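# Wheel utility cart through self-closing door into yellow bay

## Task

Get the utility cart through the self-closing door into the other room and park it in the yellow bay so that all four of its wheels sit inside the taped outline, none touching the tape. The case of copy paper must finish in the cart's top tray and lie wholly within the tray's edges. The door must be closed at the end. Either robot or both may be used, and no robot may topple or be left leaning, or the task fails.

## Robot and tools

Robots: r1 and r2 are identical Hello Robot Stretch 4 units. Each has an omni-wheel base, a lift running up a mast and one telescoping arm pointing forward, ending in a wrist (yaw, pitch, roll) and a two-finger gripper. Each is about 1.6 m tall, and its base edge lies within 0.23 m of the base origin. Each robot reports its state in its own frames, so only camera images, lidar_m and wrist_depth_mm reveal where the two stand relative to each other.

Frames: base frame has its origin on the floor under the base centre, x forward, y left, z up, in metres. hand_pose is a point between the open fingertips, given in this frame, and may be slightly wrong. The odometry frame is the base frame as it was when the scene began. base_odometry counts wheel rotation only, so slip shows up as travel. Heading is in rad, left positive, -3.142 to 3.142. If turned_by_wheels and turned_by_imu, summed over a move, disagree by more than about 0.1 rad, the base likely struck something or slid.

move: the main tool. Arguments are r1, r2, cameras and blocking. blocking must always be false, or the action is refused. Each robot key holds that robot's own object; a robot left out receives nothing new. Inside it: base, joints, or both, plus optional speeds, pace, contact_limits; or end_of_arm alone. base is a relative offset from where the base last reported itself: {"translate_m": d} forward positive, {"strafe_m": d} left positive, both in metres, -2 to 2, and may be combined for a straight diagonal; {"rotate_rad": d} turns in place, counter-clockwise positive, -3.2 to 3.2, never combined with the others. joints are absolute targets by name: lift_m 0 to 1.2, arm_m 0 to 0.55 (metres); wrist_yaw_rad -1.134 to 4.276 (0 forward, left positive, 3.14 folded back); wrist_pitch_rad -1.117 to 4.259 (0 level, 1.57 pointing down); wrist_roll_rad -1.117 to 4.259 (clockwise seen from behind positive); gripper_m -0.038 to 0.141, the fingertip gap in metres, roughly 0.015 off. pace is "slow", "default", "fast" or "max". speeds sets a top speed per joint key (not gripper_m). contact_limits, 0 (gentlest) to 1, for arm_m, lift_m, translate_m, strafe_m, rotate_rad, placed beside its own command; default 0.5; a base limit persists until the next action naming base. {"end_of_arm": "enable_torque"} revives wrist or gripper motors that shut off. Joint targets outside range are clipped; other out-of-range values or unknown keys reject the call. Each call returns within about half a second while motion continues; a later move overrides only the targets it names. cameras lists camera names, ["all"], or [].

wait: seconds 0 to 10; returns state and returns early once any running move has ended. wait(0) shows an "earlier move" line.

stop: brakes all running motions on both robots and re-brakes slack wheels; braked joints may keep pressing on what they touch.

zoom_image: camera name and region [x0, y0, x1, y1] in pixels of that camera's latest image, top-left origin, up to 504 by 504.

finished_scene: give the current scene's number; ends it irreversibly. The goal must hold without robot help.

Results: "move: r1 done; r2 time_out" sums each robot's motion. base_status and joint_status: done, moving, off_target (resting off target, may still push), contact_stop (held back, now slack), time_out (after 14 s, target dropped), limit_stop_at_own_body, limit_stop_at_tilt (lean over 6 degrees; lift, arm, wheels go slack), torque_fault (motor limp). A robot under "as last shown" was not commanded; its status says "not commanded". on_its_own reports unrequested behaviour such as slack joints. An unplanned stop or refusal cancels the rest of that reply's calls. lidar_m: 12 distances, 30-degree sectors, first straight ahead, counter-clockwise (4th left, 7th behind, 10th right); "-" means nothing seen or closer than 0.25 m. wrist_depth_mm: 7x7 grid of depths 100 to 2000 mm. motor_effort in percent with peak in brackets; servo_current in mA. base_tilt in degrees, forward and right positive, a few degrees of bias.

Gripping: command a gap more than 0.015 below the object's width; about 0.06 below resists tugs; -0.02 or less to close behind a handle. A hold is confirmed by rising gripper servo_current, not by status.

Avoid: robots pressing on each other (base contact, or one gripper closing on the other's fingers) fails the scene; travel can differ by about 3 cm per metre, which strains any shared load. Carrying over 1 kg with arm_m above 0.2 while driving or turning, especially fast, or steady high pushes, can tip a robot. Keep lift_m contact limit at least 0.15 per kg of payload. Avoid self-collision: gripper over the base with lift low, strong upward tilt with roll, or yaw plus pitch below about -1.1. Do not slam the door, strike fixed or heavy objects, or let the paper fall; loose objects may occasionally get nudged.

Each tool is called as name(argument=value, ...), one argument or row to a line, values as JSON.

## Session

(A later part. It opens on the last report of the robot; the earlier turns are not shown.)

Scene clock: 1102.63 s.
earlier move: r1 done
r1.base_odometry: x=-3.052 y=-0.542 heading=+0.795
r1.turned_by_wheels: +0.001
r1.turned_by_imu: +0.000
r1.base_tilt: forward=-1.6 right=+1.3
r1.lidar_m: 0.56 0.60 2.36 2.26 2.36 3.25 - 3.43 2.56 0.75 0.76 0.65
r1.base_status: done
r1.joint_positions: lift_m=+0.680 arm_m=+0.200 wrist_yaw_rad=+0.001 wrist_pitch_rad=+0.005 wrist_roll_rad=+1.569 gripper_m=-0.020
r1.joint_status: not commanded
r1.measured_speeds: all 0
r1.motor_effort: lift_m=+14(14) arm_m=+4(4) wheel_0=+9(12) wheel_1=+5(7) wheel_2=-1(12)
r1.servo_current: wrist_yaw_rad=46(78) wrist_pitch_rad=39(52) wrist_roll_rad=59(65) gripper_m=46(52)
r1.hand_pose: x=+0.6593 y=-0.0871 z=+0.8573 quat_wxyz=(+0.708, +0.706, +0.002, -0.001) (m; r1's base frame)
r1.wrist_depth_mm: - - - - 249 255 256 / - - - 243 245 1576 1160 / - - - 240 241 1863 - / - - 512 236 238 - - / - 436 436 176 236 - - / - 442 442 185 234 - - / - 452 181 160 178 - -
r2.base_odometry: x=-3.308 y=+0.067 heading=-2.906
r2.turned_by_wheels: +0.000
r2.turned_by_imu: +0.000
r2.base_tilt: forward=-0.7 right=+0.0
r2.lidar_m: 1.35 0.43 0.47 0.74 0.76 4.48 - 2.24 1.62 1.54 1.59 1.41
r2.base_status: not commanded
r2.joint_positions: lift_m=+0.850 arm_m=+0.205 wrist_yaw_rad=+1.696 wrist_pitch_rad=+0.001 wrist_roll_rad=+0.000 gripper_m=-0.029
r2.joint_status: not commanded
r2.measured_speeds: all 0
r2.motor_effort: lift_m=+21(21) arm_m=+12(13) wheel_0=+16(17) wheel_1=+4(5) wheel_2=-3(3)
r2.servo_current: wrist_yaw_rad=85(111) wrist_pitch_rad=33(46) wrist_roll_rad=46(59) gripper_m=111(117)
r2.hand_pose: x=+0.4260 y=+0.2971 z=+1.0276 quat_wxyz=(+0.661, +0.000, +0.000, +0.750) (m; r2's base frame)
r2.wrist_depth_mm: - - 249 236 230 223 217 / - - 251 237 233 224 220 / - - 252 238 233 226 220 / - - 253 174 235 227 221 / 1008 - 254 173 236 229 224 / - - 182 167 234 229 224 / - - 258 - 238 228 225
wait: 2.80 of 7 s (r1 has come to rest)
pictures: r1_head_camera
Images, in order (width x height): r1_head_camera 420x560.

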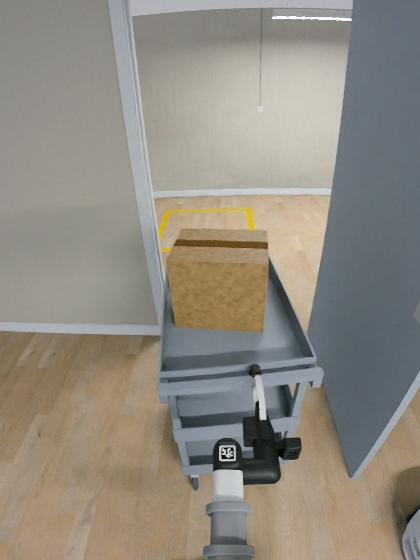

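move(
  blocking=false,
  r1={"base":{"translate_m":0.25,"strafe_m":0.01},"pace":"slow"},
)

wait(
  seconds=7,
  cameras=["r1_head_camera"],
)

Scene clock: 1107.43 s.
move: r1 moving
r1.base_odometry: x=-3.043 y=-0.533 heading=+0.796
r1.turned_by_wheels: +0.001
r1.turned_by_imu: +0.000
r1.base_tilt: forward=-1.6 right=+1.2
r1.lidar_m: 0.58 0.58 2.33 2.27 2.39 3.25 - 3.49 2.57 0.77 0.74 0.63
r1.base_status: translate_m moving; strafe_m moving
r1.joint_positions: lift_m=+0.680 arm_m=+0.200 wrist_yaw_rad=+0.001 wrist_pitch_rad=+0.005 wrist_roll_rad=+1.569 gripper_m=-0.020
r1.joint_status: not commanded
r1.measured_speeds: translate_m=+0.049 strafe_m=+0.002 rotate_rad=-0.001 lift_m=+0.000 arm_m=+0.000 wrist_yaw_rad=+0.000 wrist_pitch_rad=+0.000 wrist_roll_rad=+0.000
r1.motor_effort: lift_m=+14(14) arm_m=+4(4) wheel_0=+6(12) wheel_1=+7(9) wheel_2=-7(7)
r1.servo_current: wrist_yaw_rad=52(78) wrist_pitch_rad=46(52) wrist_roll_rad=52(59) gripper_m=46(52)
r1.hand_pose: x=+0.6593 y=-0.0871 z=+0.8573 quat_wxyz=(+0.708, +0.706, +0.002, -0.001) (m; r1's base frame)
r1.wrist_depth_mm: - - - - 249 255 257 / - - - 243 245 1576 1160 / - - - 241 241 1808 - / - - 530 236 238 - - / - 436 442 176 236 - - / - 449 442 184 232 - - / - 449 181 160 177 - -
r2: as last shown
r2.base_tilt: forward=-0.7 right=+0.1
r2.lidar_m: 1.36 0.45 0.45 0.77 0.75 4.47 - 2.26 1.60 1.54 1.59 1.41
r2.motor_effort: lift_m=+21(21) arm_m=+12(13) wheel_0=+16(17) wheel_1=+5(5) wheel_2=-2(3)
r2.servo_current: wrist_yaw_rad=91(104) wrist_pitch_rad=39(46) wrist_roll_rad=52(59) gripper_m=111(117)
r2.wrist_depth_mm: 878 - 250 235 230 223 217 / - - 250 236 233 225 219 / - - 251 238 234 226 220 / - - 253 173 236 229 221 / 946 - 254 173 236 229 224 / - - 182 167 234 228 224 / - - 258 - 237 228 225
pictures: none

Scene clock: 1110.70 s.
earlier move: r1 done
r1.base_odometry: x=-2.884 y=-0.357 heading=+0.796
r1.turned_by_wheels: +0.000
r1.turned_by_imu: +0.001
r1.base_tilt: forward=-1.6 right=+1.3
r1.lidar_m: 0.56 0.58 2.03 2.24 2.35 3.26 - 3.46 2.58 0.70 0.70 0.65
r1.base_status: done
r1.joint_positions: lift_m=+0.680 arm_m=+0.200 wrist_yaw_rad=+0.001 wrist_pitch_rad=+0.005 wrist_roll_rad=+1.569 gripper_m=-0.020
r1.joint_status: not commanded
r1.measured_speeds: all 0
r1.motor_effort: lift_m=+14(14) arm_m=+4(4) wheel_0=+8(12) wheel_1=+5(9) wheel_2=-3(8)
r1.servo_current: wrist_yaw_rad=59(78) wrist_pitch_rad=39(52) wrist_roll_rad=59(65) gripper_m=52(52)
r1.hand_pose: x=+0.6593 y=-0.0871 z=+0.8573 quat_wxyz=(+0.708, +0.706, +0.002, -0.001) (m; r1's base frame)
r1.wrist_depth_mm: - - - - 251 257 259 / - - - 246 246 1618 1205 / - - - 240 243 1756 - / - - 539 237 239 - - / - 439 433 177 236 - - / - 442 442 184 232 - - / - 449 185 160 177 - -
r2.base_odometry: x=-3.308 y=+0.067 heading=-2.906
r2.turned_by_wheels: +0.000
r2.turned_by_imu: +0.000
r2.base_tilt: forward=-0.8 right=+0.0
r2.lidar_m: 1.34 0.44 0.45 0.72 0.79 4.47 - 2.26 1.59 1.52 1.60 1.40
r2.base_status: not commanded
r2.joint_positions: lift_m=+0.850 arm_m=+0.205 wrist_yaw_rad=+1.696 wrist_pitch_rad=+0.001 wrist_roll_rad=+0.000 gripper_m=-0.029
r2.joint_status: not commanded
r2.measured_speeds: all 0
r2.motor_effort: lift_m=+21(21) arm_m=+12(13) wheel_0=+17(17) wheel_1=+5(5) wheel_2=-3(3)
r2.servo_current: wrist_yaw_rad=104(104) wrist_pitch_rad=46(46) wrist_roll_rad=46(65) gripper_m=117(117)
r2.hand_pose: x=+0.4260 y=+0.2971 z=+1.0276 quat_wxyz=(+0.661, +0.000, +0.000, +0.750) (m; r2's base frame)
r2.wrist_depth_mm: - 820 249 236 231 223 217 / - - 250 236 232 224 219 / - - 251 237 234 226 220 / - 976 253 174 235 228 222 / - 904 254 173 237 228 222 / - 854 182 167 235 229 224 / - 866 258 - 237 228 224
wait: 3.27 of 7 s (r1 has come to rest)
pictures: r1_head_camera
Images, in order (width x height): r1_head_camera 420x560.

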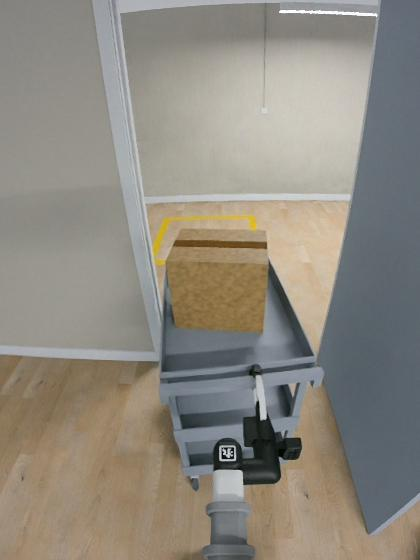

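move(
  blocking=false,
  r1={"base":{"translate_m":0.3,"strafe_m":0.01},"pace":"slow"},
)

wait(
  seconds=7,
  cameras=["r1_head_camera"],
)

Scene clock: 1115.33 s.
move: r1 moving
r1.base_odometry: x=-2.876 y=-0.347 heading=+0.796
r1.turned_by_wheels: +0.000
r1.turned_by_imu: +0.000
r1.base_tilt: forward=-1.6 right=+1.3
r1.lidar_m: 0.57 0.57 2.05 2.24 2.35 3.24 - 3.45 2.53 0.71 0.69 0.63
r1.base_status: translate_m moving; strafe_m moving
r1.joint_positions: lift_m=+0.680 arm_m=+0.200 wrist_yaw_rad=+0.001 wrist_pitch_rad=+0.005 wrist_roll_rad=+1.569 gripper_m=-0.020
r1.joint_status: not commanded
r1.measured_speeds: translate_m=+0.048 strafe_m=+0.002 rotate_rad=-0.003 lift_m=+0.000 arm_m=+0.000 wrist_yaw_rad=+0.000 wrist_pitch_rad=+0.000 wrist_roll_rad=+0.000
r1.motor_effort: lift_m=+14(14) arm_m=+4(4) wheel_0=+6(11) wheel_1=+6(7) wheel_2=-6(9)
r1.servo_current: wrist_yaw_rad=33(59) wrist_pitch_rad=52(52) wrist_roll_rad=46(59) gripper_m=46(52)
r1.hand_pose: x=+0.6593 y=-0.0871 z=+0.8573 quat_wxyz=(+0.708, +0.706, +0.002, -0.001) (m; r1's base frame)
r1.wrist_depth_mm: - - - - 252 256 257 / - - - 245 245 1618 1205 / - - - 240 243 1863 - / - - 544 238 239 - - / - 433 436 176 236 - - / - 445 439 184 233 - - / - 452 186 160 178 - -
r2: as last shown
r2.base_tilt: forward=-0.7 right=+0.1
r2.lidar_m: 1.34 0.43 0.46 0.73 0.81 4.49 - 2.29 1.61 1.52 1.58 1.43
r2.motor_effort: lift_m=+21(21) arm_m=+12(13) wheel_0=+16(17) wheel_1=+4(5) wheel_2=-2(3)
r2.servo_current: wrist_yaw_rad=104(104) wrist_pitch_rad=39(46) wrist_roll_rad=52(59) gripper_m=111(117)
r2.wrist_depth_mm: - 831 248 236 231 224 217 / - - 252 236 232 224 219 / - - 251 238 234 226 220 / - 946 253 174 235 228 222 / - 946 253 173 236 228 223 / - 866 181 167 233 230 224 / - 854 258 - 237 229 225
pictures: none

Scene clock: 1119.10 s.
earlier move: r1 done
r1.base_odometry: x=-2.682 y=-0.135 heading=+0.797
r1.turned_by_wheels: +0.000
r1.turned_by_imu: +0.001
r1.base_tilt: forward=-1.6 right=+1.3
r1.lidar_m: 0.55 0.59 1.63 2.23 2.37 3.25 - 3.47 0.75 0.61 0.61 0.65
r1.base_status: done
r1.joint_positions: lift_m=+0.680 arm_m=+0.200 wrist_yaw_rad=+0.001 wrist_pitch_rad=+0.005 wrist_roll_rad=+1.569 gripper_m=-0.020
r1.joint_status: not commanded
r1.measured_speeds: all 0
r1.motor_effort: lift_m=+14(14) arm_m=+4(4) wheel_0=+7(11) wheel_1=+5(10) wheel_2=-2(9)
r1.servo_current: wrist_yaw_rad=46(72) wrist_pitch_rad=52(52) wrist_roll_rad=52(65) gripper_m=46(52)
r1.hand_pose: x=+0.6593 y=-0.0871 z=+0.8573 quat_wxyz=(+0.708, +0.706, +0.002, -0.001) (m; r1's base frame)
r1.wrist_depth_mm: - - - - 259 263 262 / - - - 248 250 1618 1229 / - - - 243 244 1808 - / - - 615 238 241 - - / - 433 439 177 236 - - / - 442 442 185 233 - - / - 445 181 151 178 - -
r2.base_odometry: x=-3.308 y=+0.067 heading=-2.906
r2.turned_by_wheels: +0.000
r2.turned_by_imu: +0.001
r2.base_tilt: forward=-0.7 right=+0.1
r2.lidar_m: 1.33 0.45 0.46 0.78 3.34 4.48 - 2.25 1.62 1.52 1.57 1.41
r2.base_status: not commanded
r2.joint_positions: lift_m=+0.850 arm_m=+0.205 wrist_yaw_rad=+1.696 wrist_pitch_rad=+0.001 wrist_roll_rad=+0.000 gripper_m=-0.029
r2.joint_status: not commanded
r2.measured_speeds: all 0
r2.motor_effort: lift_m=+21(21) arm_m=+12(13) wheel_0=+16(17) wheel_1=+4(5) wheel_2=-3(3)
r2.servo_current: wrist_yaw_rad=85(104) wrist_pitch_rad=39(52) wrist_roll_rad=39(65) gripper_m=111(117)
r2.hand_pose: x=+0.4260 y=+0.2971 z=+1.0276 quat_wxyz=(+0.661, +0.000, +0.000, +0.750) (m; r2's base frame)
r2.wrist_depth_mm: - - 248 235 231 224 218 / - - 250 237 232 225 219 / - - 252 237 233 226 220 / - - 253 174 235 227 221 / - - 255 173 236 228 224 / - - 182 167 235 229 224 / - - 258 - 237 229 224
wait: 3.77 of 7 s (r1 has come to rest)
pictures: r1_head_camera
Images, in order (width x height): r1_head_camera 420x560.

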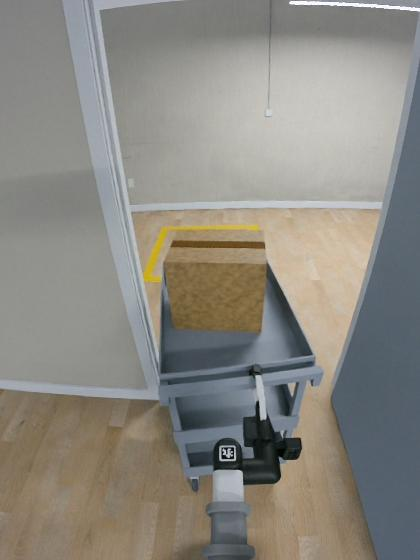

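move(
  blocking=false,
  r1={"base":{"translate_m":0.35,"strafe_m":0.03},"pace":"slow"},
)

wait(
  seconds=7,
  cameras=["r1_head_camera"],
)

Scene clock: 1125.63 s.
move: r1 moving
r1.base_odometry: x=-2.674 y=-0.126 heading=+0.797
r1.turned_by_wheels: +0.001
r1.turned_by_imu: +0.000
r1.base_tilt: forward=-1.6 right=+1.3
r1.lidar_m: 0.55 0.59 1.60 2.23 2.36 3.27 - 3.50 0.78 0.58 0.61 0.64
r1.base_status: translate_m moving; strafe_m moving
r1.joint_positions: lift_m=+0.680 arm_m=+0.200 wrist_yaw_rad=+0.001 wrist_pitch_rad=+0.005 wrist_roll_rad=+1.569 gripper_m=-0.020
r1.joint_status: not commanded
r1.measured_speeds: translate_m=+0.048 strafe_m=+0.003 rotate_rad=-0.001 lift_m=+0.000 arm_m=+0.000 wrist_yaw_rad=+0.000 wrist_pitch_rad=+0.000 wrist_roll_rad=+0.000
r1.motor_effort: lift_m=+14(14) arm_m=+4(4) wheel_0=+7(10) wheel_1=+6(7) wheel_2=-8(8)
r1.servo_current: wrist_yaw_rad=46(65) wrist_pitch_rad=46(52) wrist_roll_rad=39(65) gripper_m=39(52)
r1.hand_pose: x=+0.6593 y=-0.0871 z=+0.8573 quat_wxyz=(+0.708, +0.706, +0.002, -0.001) (m; r1's base frame)
r1.wrist_depth_mm: - - - - 257 262 263 / - - - 248 250 1661 1205 / - - - 242 244 1808 - / - - 627 239 240 - - / - 436 436 176 237 - - / - 442 439 184 232 - - / - 445 185 151 178 - -
r2: as last shown
r2.turned_by_imu: +0.000
r2.base_tilt: forward=-0.7 right=+0.0
r2.lidar_m: 1.34 0.44 0.46 0.77 3.34 4.50 - 2.25 1.62 1.53 1.59 1.41
r2.motor_effort: lift_m=+21(21) arm_m=+13(13) wheel_0=+16(17) wheel_1=+4(5) wheel_2=-3(3)
r2.servo_current: wrist_yaw_rad=85(104) wrist_pitch_rad=39(39) wrist_roll_rad=46(59) gripper_m=111(117)
r2.wrist_depth_mm: - - 249 236 231 224 218 / - - 249 237 232 224 219 / - - 251 237 235 226 220 / - - 252 174 235 227 221 / - - 254 173 236 229 223 / - - 182 167 235 229 223 / - - 258 - 238 229 225
pictures: none

Scene clock: 1129.93 s.
earlier move: r1 done
r1.base_odometry: x=-2.459 y=+0.136 heading=+0.797
r1.turned_by_wheels: +0.000
r1.turned_by_imu: +0.000
r1.base_tilt: forward=-1.6 right=+1.3
r1.lidar_m: 0.54 0.56 1.11 2.21 2.33 3.24 - 3.52 0.63 0.59 0.64 0.64
r1.base_status: done
r1.joint_positions: lift_m=+0.680 arm_m=+0.200 wrist_yaw_rad=+0.001 wrist_pitch_rad=+0.005 wrist_roll_rad=+1.569 gripper_m=-0.020
r1.joint_status: not commanded
r1.measured_speeds: all 0
r1.motor_effort: lift_m=+14(14) arm_m=+4(4) wheel_0=+4(10) wheel_1=+2(9) wheel_2=-2(8)
r1.servo_current: wrist_yaw_rad=46(65) wrist_pitch_rad=46(52) wrist_roll_rad=46(65) gripper_m=46(59)
r1.hand_pose: x=+0.6593 y=-0.0871 z=+0.8573 quat_wxyz=(+0.708, +0.706, +0.002, -0.001) (m; r1's base frame)
r1.wrist_depth_mm: - - - - 271 1499 1078 / - - - 257 260 1576 1160 / - - - 250 252 1863 - / - - - 243 244 - - / - 436 436 180 237 - - / - 436 439 184 231 - - / - 433 439 151 175 - -
r2.base_odometry: x=-3.308 y=+0.067 heading=-2.906
r2.turned_by_wheels: +0.000
r2.turned_by_imu: +0.001
r2.base_tilt: forward=-0.7 right=+0.1
r2.lidar_m: 1.35 0.44 0.47 3.19 3.34 4.50 - 2.26 1.60 1.53 1.60 1.41
r2.base_status: not commanded
r2.joint_positions: lift_m=+0.850 arm_m=+0.205 wrist_yaw_rad=+1.696 wrist_pitch_rad=+0.001 wrist_roll_rad=+0.000 gripper_m=-0.029
r2.joint_status: not commanded
r2.measured_speeds: all 0
r2.motor_effort: lift_m=+21(21) arm_m=+12(13) wheel_0=+16(17) wheel_1=+4(5) wheel_2=-3(3)
r2.servo_current: wrist_yaw_rad=91(104) wrist_pitch_rad=39(46) wrist_roll_rad=52(59) gripper_m=104(117)
r2.hand_pose: x=+0.4260 y=+0.2971 z=+1.0276 quat_wxyz=(+0.661, +0.000, +0.000, +0.750) (m; r2's base frame)
r2.wrist_depth_mm: - - 249 236 231 222 217 / - - 250 237 232 224 219 / - - 251 238 234 226 220 / - - 253 174 235 227 222 / - - 255 173 237 229 223 / - - 182 167 234 229 224 / - - 258 - 238 229 224
wait: 4.30 of 7 s (r1 has come to rest)
pictures: r1_head_camera
Images, in order (width x height): r1_head_camera 420x560.

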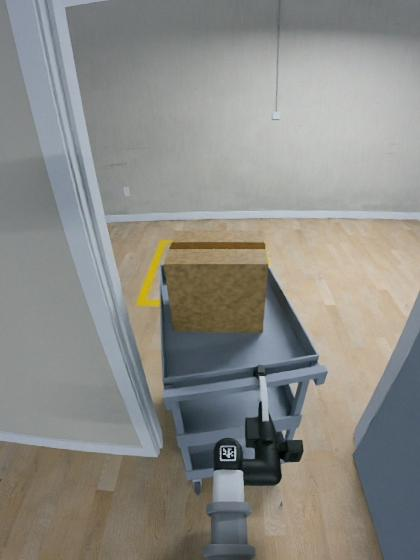

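move(
  blocking=false,
  r1={"base":{"translate_m":0.3,"strafe_m":-0.09},"pace":"slow"},
)

wait(
  seconds=7,
  cameras=["r1_head_camera"],
)

Scene clock: 1136.20 s.
move: r1 moving
r1.base_odometry: x=-2.448 y=+0.142 heading=+0.798
r1.turned_by_wheels: +0.000
r1.turned_by_imu: +0.000
r1.base_tilt: forward=-1.6 right=+1.3
r1.lidar_m: 0.56 0.56 1.12 2.21 2.31 3.25 - 3.51 0.63 0.60 0.63 0.63
r1.base_status: translate_m moving; strafe_m moving
r1.joint_positions: lift_m=+0.680 arm_m=+0.200 wrist_yaw_rad=+0.001 wrist_pitch_rad=+0.005 wrist_roll_rad=+1.569 gripper_m=-0.020
r1.joint_status: not commanded
r1.measured_speeds: translate_m=+0.049 strafe_m=-0.014 rotate_rad=+0.004 lift_m=+0.000 arm_m=+0.000 wrist_yaw_rad=+0.000 wrist_pitch_rad=+0.000 wrist_roll_rad=+0.000
r1.motor_effort: lift_m=+13(14) arm_m=+4(4) wheel_0=+9(10) wheel_1=+5(6) wheel_2=-6(9)
r1.servo_current: wrist_yaw_rad=52(59) wrist_pitch_rad=46(52) wrist_roll_rad=59(59) gripper_m=46(52)
r1.hand_pose: x=+0.6593 y=-0.0871 z=+0.8573 quat_wxyz=(+0.708, +0.706, +0.002, -0.001) (m; r1's base frame)
r1.wrist_depth_mm: - - - - 268 1464 1060 / - - - 256 259 1537 1160 / - - - 250 251 1863 - / - - - 242 244 - - / - 433 436 180 237 - - / - 436 433 183 231 - - / - 436 439 162 174 - -
r2: as last shown
r2.turned_by_imu: +0.000
r2.base_tilt: forward=-0.7 right=+0.0
r2.lidar_m: 1.32 0.42 0.47 3.21 3.34 4.50 - 2.26 1.62 1.53 1.57 1.41
r2.motor_effort: lift_m=+21(21) arm_m=+13(13) wheel_0=+16(16) wheel_1=+4(5) wheel_2=-3(3)
r2.servo_current: wrist_yaw_rad=91(104) wrist_pitch_rad=39(52) wrist_roll_rad=46(59) gripper_m=111(117)
r2.wrist_depth_mm: - - 249 236 231 223 218 / - - 250 236 232 224 219 / - - 251 238 233 226 220 / - - 253 173 235 227 222 / - - 254 173 236 229 222 / - - 182 167 235 229 223 / - - 259 - 237 228 225
pictures: none

Scene clock: 1140.07 s.
earlier move: r1 done
r1.base_odometry: x=-2.185 y=+0.288 heading=+0.798
r1.turned_by_wheels: +0.000
r1.turned_by_imu: +0.001
r1.base_tilt: forward=-1.6 right=+1.3
r1.lidar_m: 0.53 0.52 0.69 2.04 2.40 3.34 - 1.05 0.55 0.51 0.56 0.67
r1.base_status: done
r1.joint_positions: lift_m=+0.680 arm_m=+0.200 wrist_yaw_rad=+0.002 wrist_pitch_rad=+0.005 wrist_roll_rad=+1.569 gripper_m=-0.020
r1.joint_status: not commanded
r1.measured_speeds: all 0
r1.motor_effort: lift_m=+13(14) arm_m=+4(4) wheel_0=+4(13) wheel_1=+4(9) wheel_2=-2(9)
r1.servo_current: wrist_yaw_rad=65(72) wrist_pitch_rad=46(52) wrist_roll_rad=39(65) gripper_m=39(52)
r1.hand_pose: x=+0.6594 y=-0.0868 z=+0.8573 quat_wxyz=(+0.708, +0.706, +0.002, -0.001) (m; r1's base frame)
r1.wrist_depth_mm: - - - - - 1708 1205 / - - - - 291 297 315 / - - - - 271 1808 1160 / - - - 252 254 1863 - / - - - 241 244 - - / - 430 424 183 230 - - / - 421 185 159 174 - -
r2.base_odometry: x=-3.308 y=+0.067 heading=-2.906
r2.turned_by_wheels: +0.000
r2.turned_by_imu: +0.001
r2.base_tilt: forward=-0.7 right=+0.1
r2.lidar_m: 1.35 0.45 0.49 3.20 3.34 4.51 - 2.22 1.63 1.53 1.59 1.43
r2.base_status: not commanded
r2.joint_positions: lift_m=+0.850 arm_m=+0.205 wrist_yaw_rad=+1.696 wrist_pitch_rad=+0.001 wrist_roll_rad=+0.000 gripper_m=-0.029
r2.joint_status: not commanded
r2.measured_speeds: all 0
r2.on_its_own: wrist_yaw_rad is at rest, and its servo_current (111 mA) is outside its rest range (0 to 104 mA)
r2.motor_effort: lift_m=+21(21) arm_m=+13(13) wheel_0=+16(17) wheel_1=+4(5) wheel_2=-3(3)
r2.servo_current: wrist_yaw_rad=111(111) wrist_pitch_rad=39(52) wrist_roll_rad=46(59) gripper_m=117(117)
r2.hand_pose: x=+0.4260 y=+0.2971 z=+1.0276 quat_wxyz=(+0.661, +0.000, +0.000, +0.750) (m; r2's base frame)
r2.wrist_depth_mm: - - 248 236 231 223 218 / - - 250 236 233 225 218 / - - 253 238 234 225 220 / - - 253 174 235 227 222 / - - 255 173 236 228 224 / - - 182 167 234 229 223 / - - 257 - 237 228 225
wait: 3.87 of 7 s (r1 has come to rest)
pictures: r1_head_camera
Images, in order (width x height): r1_head_camera 420x560.

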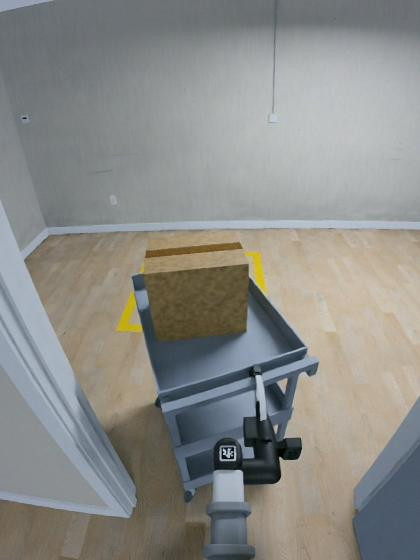

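move(
  blocking=false,
  r1={"base":{"translate_m":0.35,"strafe_m":0.04},"pace":"slow"},
)

wait(
  seconds=7,
  cameras=["r1_head_camera"],
)

Scene clock: 1147.43 s.
move: r1 moving
r1.base_odometry: x=-2.178 y=+0.298 heading=+0.798
r1.turned_by_wheels: +0.000
r1.turned_by_imu: +0.000
r1.base_tilt: forward=-1.6 right=+1.3
r1.lidar_m: 0.52 0.50 0.65 2.00 2.40 3.34 - 0.77 0.54 0.52 0.54 0.67
r1.base_status: translate_m moving; strafe_m moving
r1.joint_positions: lift_m=+0.680 arm_m=+0.200 wrist_yaw_rad=+0.002 wrist_pitch_rad=+0.005 wrist_roll_rad=+1.569 gripper_m=-0.020
r1.joint_status: not commanded
r1.measured_speeds: translate_m=+0.049 strafe_m=+0.006 rotate_rad=+0.001 lift_m=+0.000 arm_m=+0.000 wrist_yaw_rad=+0.000 wrist_pitch_rad=+0.000 wrist_roll_rad=+0.000
r1.motor_effort: lift_m=+14(14) arm_m=+4(4) wheel_0=+9(9) wheel_1=+5(7) wheel_2=-8(8)
r1.servo_current: wrist_yaw_rad=46(65) wrist_pitch_rad=52(52) wrist_roll_rad=46(59) gripper_m=52(52)
r1.hand_pose: x=+0.6594 y=-0.0868 z=+0.8573 quat_wxyz=(+0.708, +0.706, +0.002, -0.001) (m; r1's base frame)
r1.wrist_depth_mm: - - - - - 1756 1205 / - - - - 296 300 301 / - - - - 277 1708 1205 / - - - 256 256 1921 - / - - - 240 240 - - / - 430 424 183 230 - - / - 421 185 158 174 - -
r2.base_odometry: x=-3.308 y=+0.067 heading=-2.906
r2.turned_by_wheels: +0.000
r2.turned_by_imu: +0.000
r2.base_tilt: forward=-0.7 right=+0.1
r2.lidar_m: 1.34 0.46 0.48 3.22 3.33 4.48 - 2.23 1.60 1.53 1.60 1.41
r2.base_status: not commanded
r2.joint_positions: lift_m=+0.850 arm_m=+0.205 wrist_yaw_rad=+1.696 wrist_pitch_rad=+0.001 wrist_roll_rad=+0.000 gripper_m=-0.029
r2.joint_status: not commanded
r2.measured_speeds: all 0
r2.motor_effort: lift_m=+21(21) arm_m=+13(13) wheel_0=+17(17) wheel_1=+4(5) wheel_2=-3(3)
r2.servo_current: wrist_yaw_rad=91(98) wrist_pitch_rad=46(52) wrist_roll_rad=46(59) gripper_m=111(117)
r2.hand_pose: x=+0.4260 y=+0.2971 z=+1.0276 quat_wxyz=(+0.661, +0.000, +0.000, +0.750) (m; r2's base frame)
r2.wrist_depth_mm: - - 249 236 232 224 218 / - - 250 236 232 224 219 / - - 252 238 234 225 220 / - - 253 174 235 228 222 / - - 254 173 236 229 223 / - - 182 167 234 229 224 / - - 258 - 237 229 225
pictures: none

Scene clock: 1151.73 s.
earlier move: r1 done
r1.base_odometry: x=-1.969 y=+0.566 heading=+0.797
r1.turned_by_wheels: -0.001
r1.turned_by_imu: -0.005
r1.base_tilt: forward=-1.6 right=+1.3
r1.lidar_m: 0.51 0.56 0.38 0.57 2.37 3.27 - 0.83 0.58 0.55 0.60 0.65
r1.base_status: done
r1.joint_positions: lift_m=+0.680 arm_m=+0.200 wrist_yaw_rad=-0.008 wrist_pitch_rad=+0.005 wrist_roll_rad=+1.569 gripper_m=-0.020
r1.joint_status: not commanded
r1.measured_speeds: all 0
r1.motor_effort: lift_m=+14(14) arm_m=+4(4) wheel_0=-3(9) wheel_1=+1(8) wheel_2=-8(14)
r1.servo_current: wrist_yaw_rad=72(78) wrist_pitch_rad=52(52) wrist_roll_rad=52(65) gripper_m=46(52)
r1.hand_pose: x=+0.6585 y=-0.0898 z=+0.8573 quat_wxyz=(+0.708, +0.706, -0.001, -0.004) (m; r1's base frame)
r1.wrist_depth_mm: - - - - - 1708 1205 / - - - - 309 314 315 / - - - 207 286 1661 1255 / - - - 198 259 1863 - / - - - 237 240 1921 - / - 424 200 185 230 - - / - 407 410 155 211 - -
r2.base_odometry: x=-3.308 y=+0.067 heading=-2.906
r2.turned_by_wheels: +0.000
r2.turned_by_imu: +0.001
r2.base_tilt: forward=-0.7 right=+0.0
r2.lidar_m: 1.35 0.44 0.46 3.19 3.34 4.50 - 2.25 1.59 1.52 1.60 1.41
r2.base_status: not commanded
r2.joint_positions: lift_m=+0.850 arm_m=+0.205 wrist_yaw_rad=+1.696 wrist_pitch_rad=+0.001 wrist_roll_rad=+0.000 gripper_m=-0.029
r2.joint_status: not commanded
r2.measured_speeds: all 0
r2.motor_effort: lift_m=+21(21) arm_m=+12(13) wheel_0=+16(17) wheel_1=+4(5) wheel_2=-3(3)
r2.servo_current: wrist_yaw_rad=85(117) wrist_pitch_rad=46(52) wrist_roll_rad=46(65) gripper_m=111(117)
r2.hand_pose: x=+0.4260 y=+0.2971 z=+1.0276 quat_wxyz=(+0.661, +0.000, +0.000, +0.750) (m; r2's base frame)
r2.wrist_depth_mm: - - 249 235 231 223 217 / - - 250 236 232 224 219 / - - 252 238 234 226 220 / - - 253 174 236 227 222 / - - 255 172 236 229 223 / - - 182 167 233 229 224 / - - 258 - 237 229 225
wait: 4.30 of 7 s (r1 has come to rest)
pictures: r1_head_camera
Images, in order (width x height): r1_head_camera 420x560.

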